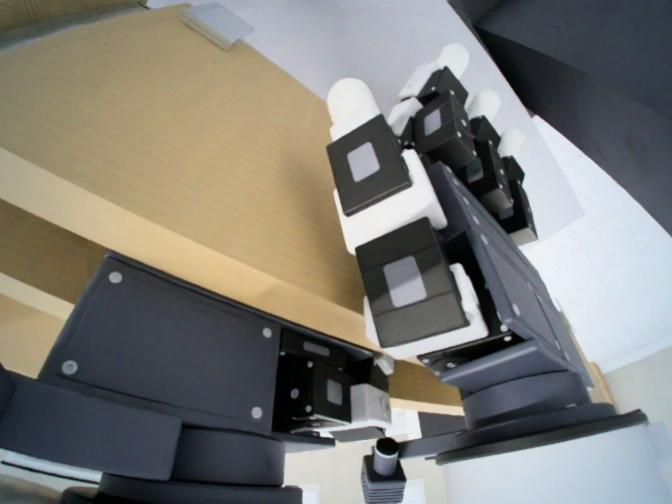

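Request:
move --arm1 '{"joints":{"joint2_rad":0.86903,"joint4_rad":1.89862,"joint6_rad":0.37394},"min_time_s":7}' --arm2 '{"joints":{"joint2_rad":0.91181,"joint4_rad":1.76954,"joint6_rad":0.46024},"min_time_s":7}' --arm3 '{"joints":{"joint2_rad":1.20674,"joint4_rad":1.04079,"joint6_rad":0.89406},"min_time_s":7}' --arm4 '{"joints":{"joint2_rad":1.06793,"joint4_rad":1.57027,"joint6_rad":0.50339},"min_time_s":7}'

Scene clock: 1273.13 s.
Joint torques (N m): arm1=[-18.09 -43.96 -18.63 -42.46 -7.89 -15.75 -4.57] | arm2=[0.91 -39.7 4.6 -14.81 1.8 -4.07 0.06] | arm3=[-13.22 -41.9 -8.33 -21.37 -2.22 -6.94 1.36] | arm4=[31.82 -37.78 29.48 -27.64 3.93 -10.55 -3.4]
Flange force (N): arm1=[6.2 -87.1 19.9] | arm2=[2.8 7.7 33.9] | arm3=[5.3 -28.1 14.3] | arm4=[0.4 -72.3 6.5]
move: arm1 done; arm2 done; arm3 done; arm4 done
Joint velocities: within noise
arm1.joint_positions: joint1_rad=+0.615 joint2_rad=+0.869 joint3_rad=+0.000 joint4_rad=+1.899 joint5_rad=+0.000 joint6_rad=+0.374 joint7_rad=+0.652 hand_index_mcp=+0.959 hand_index_abd=+0.000 hand_index_pip=+0.943 hand_index_dip=+0.947 hand_middle_mcp=+0.959 hand_middle_abd=+0.000 hand_middle_pip=+0.944 hand_middle_dip=+0.947 hand_ring_mcp=+0.959 hand_ring_abd=+0.000 hand_ring_pip=+0.943 hand_ring_dip=+0.947 hand_thumb_cmc=+0.943 hand_thumb_axl=+0.678 hand_thumb_mcp=-0.543 hand_thumb_ipl=+0.168 hand_current_limit=+0.750 hand_speed=-0.850
arm1.joint_status: all done
arm1.hand_state: goal,goal,goal,goal,goal,goal,goal,goal,goal,goal,goal,goal,goal,goal,goal,goal
arm1.index_mcp_current_ma: -25
arm1.index_abd_current_ma: 0
arm1.index_pip_current_ma: -12
arm1.index_dip_current_ma: -5
arm1.middle_mcp_current_ma: -25
arm1.middle_abd_current_ma: 0
arm1.middle_pip_current_ma: -12
arm1.middle_dip_current_ma: -5
arm1.ring_mcp_current_ma: -25
arm1.ring_abd_current_ma: 0
arm1.ring_pip_current_ma: -13
arm1.ring_dip_current_ma: -5
arm1.thumb_cmc_current_ma: -13
arm1.thumb_axl_current_ma: 0
arm1.thumb_mcp_current_ma: 65
arm1.thumb_ipl_current_ma: 0
arm1.hand_goal_index_mcp: 0.970
arm1.hand_goal_index_abd: 0.000
arm1.hand_goal_index_pip: 0.950
arm1.hand_goal_index_dip: 0.950
arm1.hand_goal_middle_mcp: 0.970
arm1.hand_goal_middle_abd: 0.000
arm1.hand_goal_middle_pip: 0.950
arm1.hand_goal_middle_dip: 0.950
arm1.hand_goal_ring_mcp: 0.970
arm1.hand_goal_ring_abd: 0.000
arm1.hand_goal_ring_pip: 0.950
arm1.hand_goal_ring_dip: 0.950
arm1.hand_goal_thumb_cmc: 0.950
arm1.hand_goal_thumb_axl: 0.678
arm1.hand_goal_thumb_mcp: -0.562
arm1.hand_goal_thumb_ipl: 0.168
arm1.hand: x=-0.1150 y=-0.4599 z=+0.7162 quat_wxyz=(+0.000, +0.013, +1.000, -0.001) (m; scene frame)
arm2.joint_positions: joint1_rad=-0.512 joint2_rad=+0.912 joint3_rad=+0.000 joint4_rad=+1.770 joint5_rad=+0.000 joint6_rad=+0.460 joint7_rad=+2.496 hand_index_mcp=+0.750 hand_index_abd=-0.613 hand_index_pip=+0.577 hand_index_dip=+0.696 hand_middle_mcp=+0.735 hand_middle_abd=-0.611 hand_middle_pip=+0.584 hand_middle_dip=+0.700 hand_ring_mcp=+0.705 hand_ring_abd=-0.604 hand_ring_pip=+0.632 hand_ring_dip=+0.716 hand_thumb_cmc=+0.937 hand_thumb_axl=+0.677 hand_thumb_mcp=-0.544 hand_thumb_ipl=+0.168 hand_current_limit=+0.750 hand_speed=-0.850
arm2.joint_status: all done
arm2.hand_state: goal,goal,goal,goal,goal,goal,goal,goal,blocked,blocked,blocked,blocked,goal,goal,goal,goal
arm2.index_mcp_current_ma: -9
arm2.index_abd_current_ma: 13
arm2.index_pip_current_ma: 1
arm2.index_dip_current_ma: 0
arm2.middle_mcp_current_ma: -55
arm2.middle_abd_current_ma: 18
arm2.middle_pip_current_ma: 18
arm2.middle_dip_current_ma: 8
arm2.ring_mcp_current_ma: -173
arm2.ring_abd_current_ma: 93
arm2.ring_pip_current_ma: 189
arm2.ring_dip_current_ma: 55
arm2.thumb_cmc_current_ma: -32
arm2.thumb_axl_current_ma: -2
arm2.thumb_mcp_current_ma: 62
arm2.thumb_ipl_current_ma: 0
arm2.hand_goal_index_mcp: 0.754
arm2.hand_goal_index_abd: -0.620
arm2.hand_goal_index_pip: 0.576
arm2.hand_goal_index_dip: 0.696
arm2.hand_goal_middle_mcp: 0.754
arm2.hand_goal_middle_abd: -0.620
arm2.hand_goal_middle_pip: 0.576
arm2.hand_goal_middle_dip: 0.696
arm2.hand_goal_ring_mcp: 0.754
arm2.hand_goal_ring_abd: -0.640
arm2.hand_goal_ring_pip: 0.576
arm2.hand_goal_ring_dip: 0.696
arm2.hand_goal_thumb_cmc: 0.950
arm2.hand_goal_thumb_axl: 0.678
arm2.hand_goal_thumb_mcp: -0.562
arm2.hand_goal_thumb_ipl: 0.168
arm2.hand: x=-0.0638 y=-0.5639 z=+0.7300 quat_wxyz=(+0.000, -1.000, +0.013, +0.000) (m; scene frame)
arm3.joint_positions: joint1_rad=-0.533 joint2_rad=+1.207 joint3_rad=+0.000 joint4_rad=+1.041 joint5_rad=+0.000 joint6_rad=+0.894 joint7_rad=+0.849 hand_index_mcp=+0.959 hand_index_abd=+0.000 hand_index_pip=+0.944 hand_index_dip=+0.946 hand_middle_mcp=+0.961 hand_middle_abd=+0.000 hand_middle_pip=+0.943 hand_middle_dip=+0.947 hand_ring_mcp=+0.958 hand_ring_abd=+0.000 hand_ring_pip=+0.943 hand_ring_dip=+0.947 hand_thumb_cmc=+0.943 hand_thumb_axl=+0.678 hand_thumb_mcp=-0.542 hand_thumb_ipl=+0.168 hand_current_limit=+0.750 hand_speed=-0.850
arm3.joint_status: all done
arm3.hand_state: goal,goal,goal,goal,goal,goal,goal,goal,goal,goal,goal,goal,goal,goal,blocked,goal
arm3.index_mcp_current_ma: -5
arm3.index_abd_current_ma: 0
arm3.index_pip_current_ma: -2
arm3.index_dip_current_ma: -1
arm3.middle_mcp_current_ma: -4
arm3.middle_abd_current_ma: 0
arm3.middle_pip_current_ma: -2
arm3.middle_dip_current_ma: -1
arm3.ring_mcp_current_ma: -6
arm3.ring_abd_current_ma: 0
arm3.ring_pip_current_ma: -2
arm3.ring_dip_current_ma: -1
arm3.thumb_cmc_current_ma: -2
arm3.thumb_axl_current_ma: 0
arm3.thumb_mcp_current_ma: 21
arm3.thumb_ipl_current_ma: 0
arm3.hand_goal_index_mcp: 0.970
arm3.hand_goal_index_abd: 0.000
arm3.hand_goal_index_pip: 0.950
arm3.hand_goal_index_dip: 0.950
arm3.hand_goal_middle_mcp: 0.970
arm3.hand_goal_middle_abd: 0.000
arm3.hand_goal_middle_pip: 0.950
arm3.hand_goal_middle_dip: 0.950
arm3.hand_goal_ring_mcp: 0.970
arm3.hand_goal_ring_abd: 0.000
arm3.hand_goal_ring_pip: 0.950
arm3.hand_goal_ring_dip: 0.950
arm3.hand_goal_thumb_cmc: 0.950
arm3.hand_goal_thumb_axl: 0.678
arm3.hand_goal_thumb_mcp: -0.562
arm3.hand_goal_thumb_ipl: 0.168
arm3.hand: x=+0.4688 y=-0.5293 z=+0.7205 quat_wxyz=(-0.002, +1.000, -0.013, +0.006) (m; scene frame)
arm4.joint_positions: joint1_rad=+0.344 joint2_rad=+1.068 joint3_rad=+0.000 joint4_rad=+1.570 joint5_rad=+0.000 joint6_rad=+0.503 joint7_rad=-0.915 hand_index_mcp=+0.960 hand_index_abd=+0.000 hand_index_pip=+0.943 hand_index_dip=+0.947 hand_middle_mcp=+0.960 hand_middle_abd=+0.000 hand_middle_pip=+0.943 hand_middle_dip=+0.947 hand_ring_mcp=+0.960 hand_ring_abd=+0.000 hand_ring_pip=+0.944 hand_ring_dip=+0.947 hand_thumb_cmc=+0.944 hand_thumb_axl=+0.678 hand_thumb_mcp=-0.541 hand_thumb_ipl=+0.168 hand_current_limit=+0.750 hand_speed=-0.850
arm4.joint_status: all done
arm4.hand_state: goal,goal,goal,goal,goal,goal,goal,goal,goal,goal,goal,goal,goal,goal,blocked,goal
arm4.index_mcp_current_ma: -4
arm4.index_abd_current_ma: 0
arm4.index_pip_current_ma: -2
arm4.index_dip_current_ma: -1
arm4.middle_mcp_current_ma: -4
arm4.middle_abd_current_ma: 0
arm4.middle_pip_current_ma: -2
arm4.middle_dip_current_ma: -1
arm4.ring_mcp_current_ma: -5
arm4.ring_abd_current_ma: 0
arm4.ring_pip_current_ma: -2
arm4.ring_dip_current_ma: -1
arm4.thumb_cmc_current_ma: -2
arm4.thumb_axl_current_ma: 0
arm4.thumb_mcp_current_ma: 22
arm4.thumb_ipl_current_ma: 0
arm4.hand_goal_index_mcp: 0.970
arm4.hand_goal_index_abd: 0.000
arm4.hand_goal_index_pip: 0.950
arm4.hand_goal_index_dip: 0.950
arm4.hand_goal_middle_mcp: 0.970
arm4.hand_goal_middle_abd: 0.000
arm4.hand_goal_middle_pip: 0.950
arm4.hand_goal_middle_dip: 0.950
arm4.hand_goal_ring_mcp: 0.970
arm4.hand_goal_ring_abd: 0.000
arm4.hand_goal_ring_pip: 0.950
arm4.hand_goal_ring_dip: 0.950
arm4.hand_goal_thumb_cmc: 0.950
arm4.hand_goal_thumb_axl: 0.678
arm4.hand_goal_thumb_mcp: -0.562
arm4.hand_goal_thumb_ipl: 0.168
arm4.hand: x=-0.4926 y=-0.5385 z=+0.7168 quat_wxyz=(+0.000, +0.999, +0.038, +0.004) (m; scene frame)
pictures: none

Request:
move --arm1 '{"joints":{"joint1_rad":0.6167,"joint2_rad":0.73183,"joint4_rad":1.89768,"joint6_rad":0.51208,"joint7_rad":0.6542},"min_time_s":7}' --arm2 '{"joints":{"joint2_rad":0.78589,"joint4_rad":1.7668,"joint6_rad":0.58891},"min_time_s":7}' --arm3 '{"joints":{"joint2_rad":1.10753,"joint4_rad":1.05387,"joint6_rad":0.9802},"min_time_s":7}' --arm4 '{"joints":{"joint1_rad":0.3426,"joint2_rad":0.94632,"joint4_rad":1.59041,"joint6_rad":0.60486,"joint7_rad":-0.9169},"min_time_s":7}' --cameras '["all"]'

Scene clock: 1294.57 s.
Joint torques (N m): arm1=[-13.25 -39.32 -12.84 -38.42 -7.3 -13.45 -3.97] | arm2=[1.13 -37.5 4.48 -19.32 2.63 -6.16 0.49] | arm3=[-12.83 -40.69 -8.15 -21.6 -2.42 -6.93 1.3] | arm4=[27.99 -32.44 25.5 -25.1 4.64 -9.41 -3]
Flange force (N): arm1=[8.9 -71.0 25.4] | arm2=[5.0 13.4 27.8] | arm3=[5.1 -27.2 15.0] | arm4=[-0.3 -63.9 4.6]
move: arm1 done; arm2 done; arm3 done; arm4 done
Joint velocities: within noise
arm1.joint_positions: joint1_rad=+0.617 joint2_rad=+0.732 joint3_rad=+0.000 joint4_rad=+1.898 joint5_rad=+0.000 joint6_rad=+0.512 joint7_rad=+0.654 hand_index_mcp=+0.959 hand_index_abd=+0.000 hand_index_pip=+0.943 hand_index_dip=+0.947 hand_middle_mcp=+0.959 hand_middle_abd=+0.000 hand_middle_pip=+0.944 hand_middle_dip=+0.947 hand_ring_mcp=+0.959 hand_ring_abd=+0.000 hand_ring_pip=+0.943 hand_ring_dip=+0.947 hand_thumb_cmc=+0.943 hand_thumb_axl=+0.678 hand_thumb_mcp=-0.543 hand_thumb_ipl=+0.168 hand_current_limit=+0.750 hand_speed=-0.850
arm1.joint_status: all done
arm1.hand_state: goal,goal,goal,goal,goal,goal,goal,goal,goal,goal,goal,goal,goal,goal,goal,goal
arm1.index_mcp_current_ma: -25
arm1.index_abd_current_ma: 0
arm1.index_pip_current_ma: -12
arm1.index_dip_current_ma: -5
arm1.middle_mcp_current_ma: -25
arm1.middle_abd_current_ma: 0
arm1.middle_pip_current_ma: -12
arm1.middle_dip_current_ma: -5
arm1.ring_mcp_current_ma: -25
arm1.ring_abd_current_ma: 0
arm1.ring_pip_current_ma: -13
arm1.ring_dip_current_ma: -5
arm1.thumb_cmc_current_ma: -13
arm1.thumb_axl_current_ma: 0
arm1.thumb_mcp_current_ma: 65
arm1.thumb_ipl_current_ma: 0
arm1.hand_goal_index_mcp: 0.970
arm1.hand_goal_index_abd: 0.000
arm1.hand_goal_index_pip: 0.950
arm1.hand_goal_index_dip: 0.950
arm1.hand_goal_middle_mcp: 0.970
arm1.hand_goal_middle_abd: 0.000
arm1.hand_goal_middle_pip: 0.950
arm1.hand_goal_middle_dip: 0.950
arm1.hand_goal_ring_mcp: 0.970
arm1.hand_goal_ring_abd: 0.000
arm1.hand_goal_ring_pip: 0.950
arm1.hand_goal_ring_dip: 0.950
arm1.hand_goal_thumb_cmc: 0.950
arm1.hand_goal_thumb_axl: 0.678
arm1.hand_goal_thumb_mcp: -0.562
arm1.hand_goal_thumb_ipl: 0.168
arm1.hand: x=-0.1150 y=-0.4611 z=+0.7762 quat_wxyz=(+0.000, +0.013, +1.000, -0.001) (m; scene frame)
arm2.joint_positions: joint1_rad=-0.512 joint2_rad=+0.786 joint3_rad=+0.000 joint4_rad=+1.767 joint5_rad=+0.000 joint6_rad=+0.589 joint7_rad=+2.496 hand_index_mcp=+0.750 hand_index_abd=-0.613 hand_index_pip=+0.577 hand_index_dip=+0.696 hand_middle_mcp=+0.736 hand_middle_abd=-0.611 hand_middle_pip=+0.584 hand_middle_dip=+0.700 hand_ring_mcp=+0.705 hand_ring_abd=-0.603 hand_ring_pip=+0.633 hand_ring_dip=+0.716 hand_thumb_cmc=+0.937 hand_thumb_axl=+0.677 hand_thumb_mcp=-0.544 hand_thumb_ipl=+0.168 hand_current_limit=+0.750 hand_speed=-0.850
arm2.joint_status: all done
arm2.hand_state: goal,goal,goal,goal,goal,goal,goal,goal,blocked,blocked,blocked,blocked,goal,goal,goal,goal
arm2.index_mcp_current_ma: -9
arm2.index_abd_current_ma: 13
arm2.index_pip_current_ma: 1
arm2.index_dip_current_ma: 0
arm2.middle_mcp_current_ma: -52
arm2.middle_abd_current_ma: 17
arm2.middle_pip_current_ma: 17
arm2.middle_dip_current_ma: 8
arm2.ring_mcp_current_ma: -171
arm2.ring_abd_current_ma: 95
arm2.ring_pip_current_ma: 190
arm2.ring_dip_current_ma: 55
arm2.thumb_cmc_current_ma: -32
arm2.thumb_axl_current_ma: -2
arm2.thumb_mcp_current_ma: 62
arm2.thumb_ipl_current_ma: 0
arm2.hand_goal_index_mcp: 0.754
arm2.hand_goal_index_abd: -0.620
arm2.hand_goal_index_pip: 0.576
arm2.hand_goal_index_dip: 0.696
arm2.hand_goal_middle_mcp: 0.754
arm2.hand_goal_middle_abd: -0.620
arm2.hand_goal_middle_pip: 0.576
arm2.hand_goal_middle_dip: 0.696
arm2.hand_goal_ring_mcp: 0.754
arm2.hand_goal_ring_abd: -0.640
arm2.hand_goal_ring_pip: 0.576
arm2.hand_goal_ring_dip: 0.696
arm2.hand_goal_thumb_cmc: 0.950
arm2.hand_goal_thumb_axl: 0.678
arm2.hand_goal_thumb_mcp: -0.562
arm2.hand_goal_thumb_ipl: 0.168
arm2.hand: x=-0.0637 y=-0.5640 z=+0.7900 quat_wxyz=(+0.000, -1.000, +0.013, +0.000) (m; scene frame)
arm3.joint_positions: joint1_rad=-0.533 joint2_rad=+1.108 joint3_rad=+0.000 joint4_rad=+1.054 joint5_rad=+0.000 joint6_rad=+0.980 joint7_rad=+0.849 hand_index_mcp=+0.959 hand_index_abd=+0.000 hand_index_pip=+0.944 hand_index_dip=+0.946 hand_middle_mcp=+0.961 hand_middle_abd=+0.000 hand_middle_pip=+0.943 hand_middle_dip=+0.947 hand_ring_mcp=+0.958 hand_ring_abd=+0.000 hand_ring_pip=+0.943 hand_ring_dip=+0.947 hand_thumb_cmc=+0.943 hand_thumb_axl=+0.678 hand_thumb_mcp=-0.542 hand_thumb_ipl=+0.168 hand_current_limit=+0.750 hand_speed=-0.850
arm3.joint_status: all done
arm3.hand_state: goal,goal,goal,goal,goal,goal,goal,goal,goal,goal,goal,goal,goal,goal,blocked,goal
arm3.index_mcp_current_ma: -5
arm3.index_abd_current_ma: 0
arm3.index_pip_current_ma: -2
arm3.index_dip_current_ma: -1
arm3.middle_mcp_current_ma: -4
arm3.middle_abd_current_ma: 0
arm3.middle_pip_current_ma: -2
arm3.middle_dip_current_ma: -1
arm3.ring_mcp_current_ma: -6
arm3.ring_abd_current_ma: 0
arm3.ring_pip_current_ma: -2
arm3.ring_dip_current_ma: -1
arm3.thumb_cmc_current_ma: -2
arm3.thumb_axl_current_ma: 0
arm3.thumb_mcp_current_ma: 21
arm3.thumb_ipl_current_ma: 0
arm3.hand_goal_index_mcp: 0.970
arm3.hand_goal_index_abd: 0.000
arm3.hand_goal_index_pip: 0.950
arm3.hand_goal_index_dip: 0.950
arm3.hand_goal_middle_mcp: 0.970
arm3.hand_goal_middle_abd: 0.000
arm3.hand_goal_middle_pip: 0.950
arm3.hand_goal_middle_dip: 0.950
arm3.hand_goal_ring_mcp: 0.970
arm3.hand_goal_ring_abd: 0.000
arm3.hand_goal_ring_pip: 0.950
arm3.hand_goal_ring_dip: 0.950
arm3.hand_goal_thumb_cmc: 0.950
arm3.hand_goal_thumb_axl: 0.678
arm3.hand_goal_thumb_mcp: -0.562
arm3.hand_goal_thumb_ipl: 0.168
arm3.hand: x=+0.4686 y=-0.5290 z=+0.7806 quat_wxyz=(-0.002, +1.000, -0.013, +0.006) (m; scene frame)
arm4.joint_positions: joint1_rad=+0.343 joint2_rad=+0.946 joint3_rad=+0.000 joint4_rad=+1.590 joint5_rad=+0.000 joint6_rad=+0.605 joint7_rad=-0.917 hand_index_mcp=+0.960 hand_index_abd=+0.000 hand_index_pip=+0.943 hand_index_dip=+0.947 hand_middle_mcp=+0.960 hand_middle_abd=+0.000 hand_middle_pip=+0.943 hand_middle_dip=+0.947 hand_ring_mcp=+0.960 hand_ring_abd=+0.000 hand_ring_pip=+0.944 hand_ring_dip=+0.947 hand_thumb_cmc=+0.944 hand_thumb_axl=+0.678 hand_thumb_mcp=-0.541 hand_thumb_ipl=+0.168 hand_current_limit=+0.750 hand_speed=-0.850
arm4.joint_status: all done
arm4.hand_state: goal,goal,goal,goal,goal,goal,goal,goal,goal,goal,goal,goal,goal,goal,blocked,goal
arm4.index_mcp_current_ma: -4
arm4.index_abd_current_ma: 0
arm4.index_pip_current_ma: -2
arm4.index_dip_current_ma: -1
arm4.middle_mcp_current_ma: -4
arm4.middle_abd_current_ma: 0
arm4.middle_pip_current_ma: -2
arm4.middle_dip_current_ma: -1
arm4.ring_mcp_current_ma: -5
arm4.ring_abd_current_ma: 0
arm4.ring_pip_current_ma: -2
arm4.ring_dip_current_ma: -1
arm4.thumb_cmc_current_ma: -2
arm4.thumb_axl_current_ma: 0
arm4.thumb_mcp_current_ma: 22
arm4.thumb_ipl_current_ma: 0
arm4.hand_goal_index_mcp: 0.970
arm4.hand_goal_index_abd: 0.000
arm4.hand_goal_index_pip: 0.950
arm4.hand_goal_index_dip: 0.950
arm4.hand_goal_middle_mcp: 0.970
arm4.hand_goal_middle_abd: 0.000
arm4.hand_goal_middle_pip: 0.950
arm4.hand_goal_middle_dip: 0.950
arm4.hand_goal_ring_mcp: 0.970
arm4.hand_goal_ring_abd: 0.000
arm4.hand_goal_ring_pip: 0.950
arm4.hand_goal_ring_dip: 0.950
arm4.hand_goal_thumb_cmc: 0.950
arm4.hand_goal_thumb_axl: 0.678
arm4.hand_goal_thumb_mcp: -0.562
arm4.hand_goal_thumb_ipl: 0.168
arm4.hand: x=-0.4928 y=-0.5378 z=+0.7768 quat_wxyz=(+0.000, +0.999, +0.038, +0.004) (m; scene frame)
pictures: arm1_cam_wrist, arm2_cam_wrist, arm3_cam_wrist, arm4_cam_wrist, cam_high, cam_low

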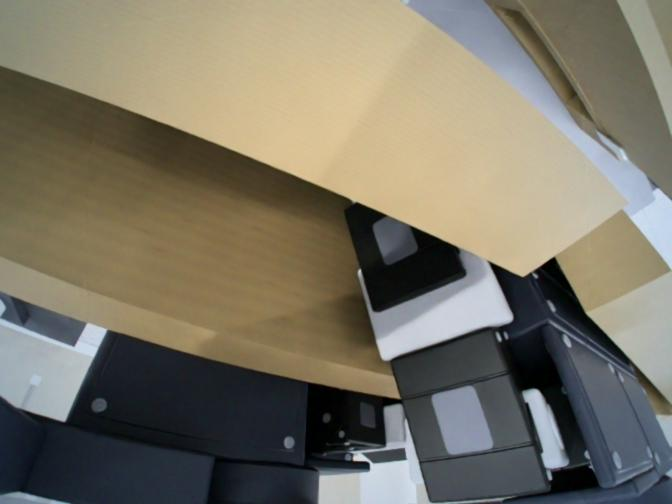

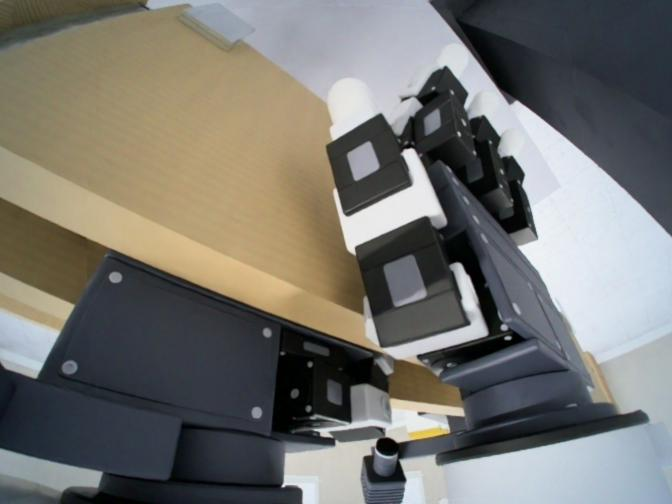

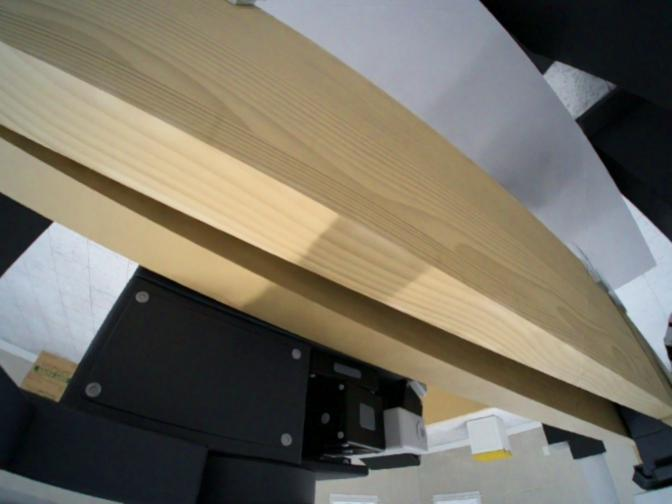

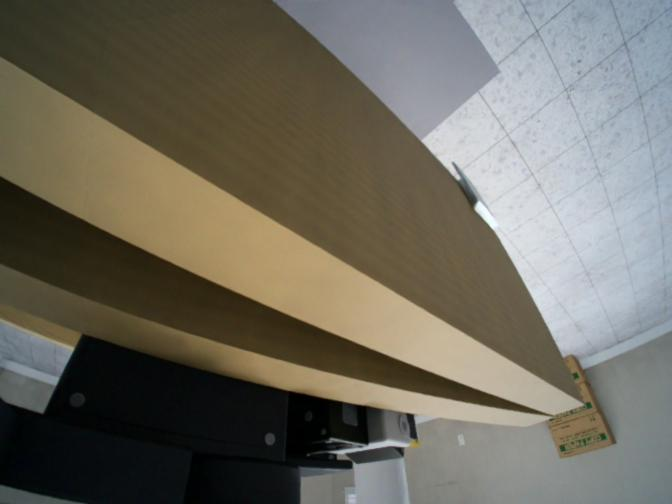

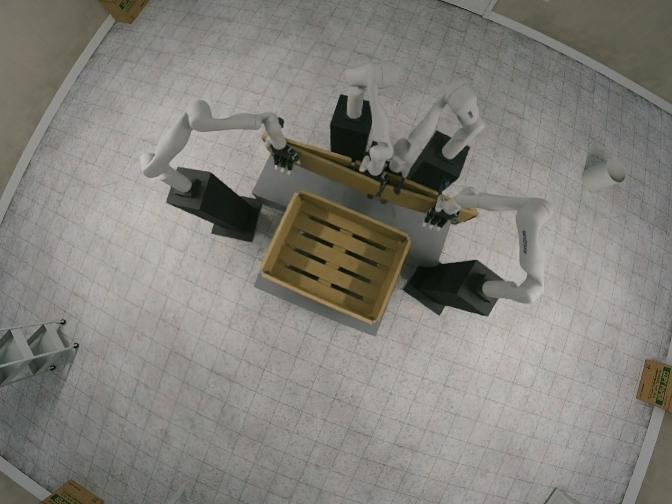

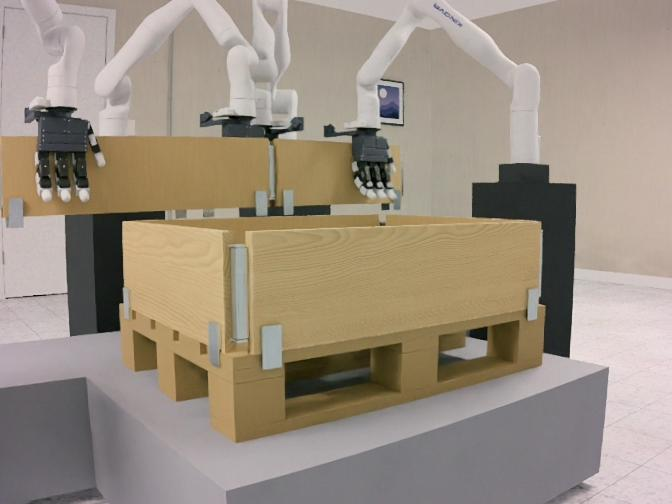

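Request:
zoom_image --camera "arm1_cam_wrist" --region '[430, 0, 672, 260]'

Request:
zoom_image --camera "cam_high" --region '[240, 110, 500, 340]'

Scaled by 1.938 from the camera's 672x504 image, which has a finer 960x720 frame.

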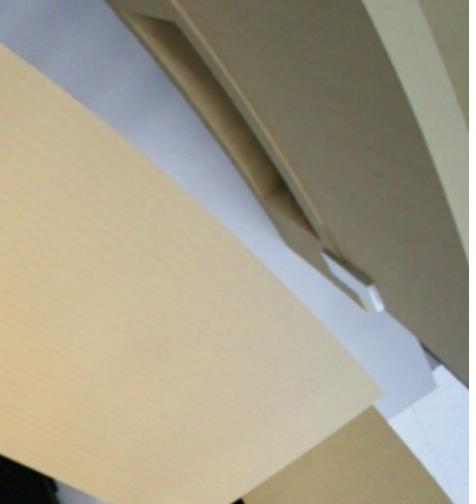

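Scaled by 1.938 from the camera's 672x504 image, which has a finer 960x720 frame.

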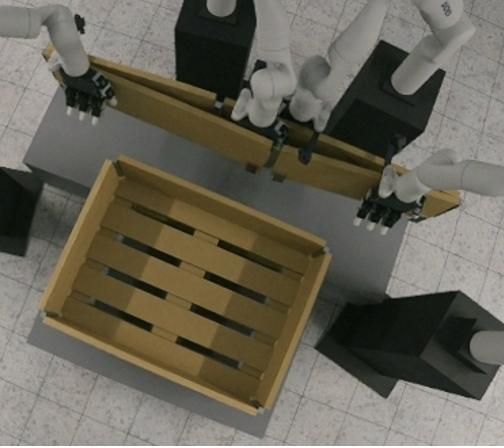

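Request:
zoom_image --camera "cam_low" --region '[0, 120, 300, 300]'

Request:
zoom_image --camera "cam_low" --region '[230, 120, 480, 260]'

Scaled by 1.680 from the camera's 672x504 image, which has a finer 960x720 frame.

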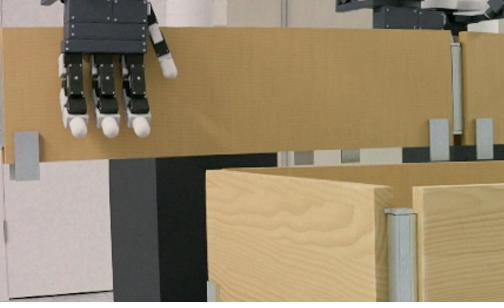

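Scaled by 2.016 from the camera's 672x504 image, which has a finer 960x720 frame.

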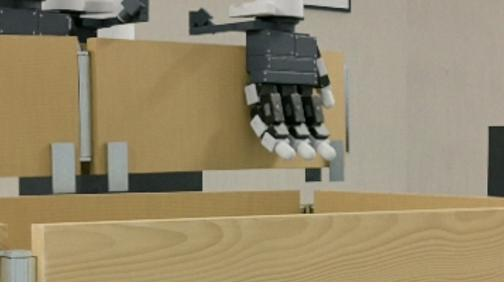

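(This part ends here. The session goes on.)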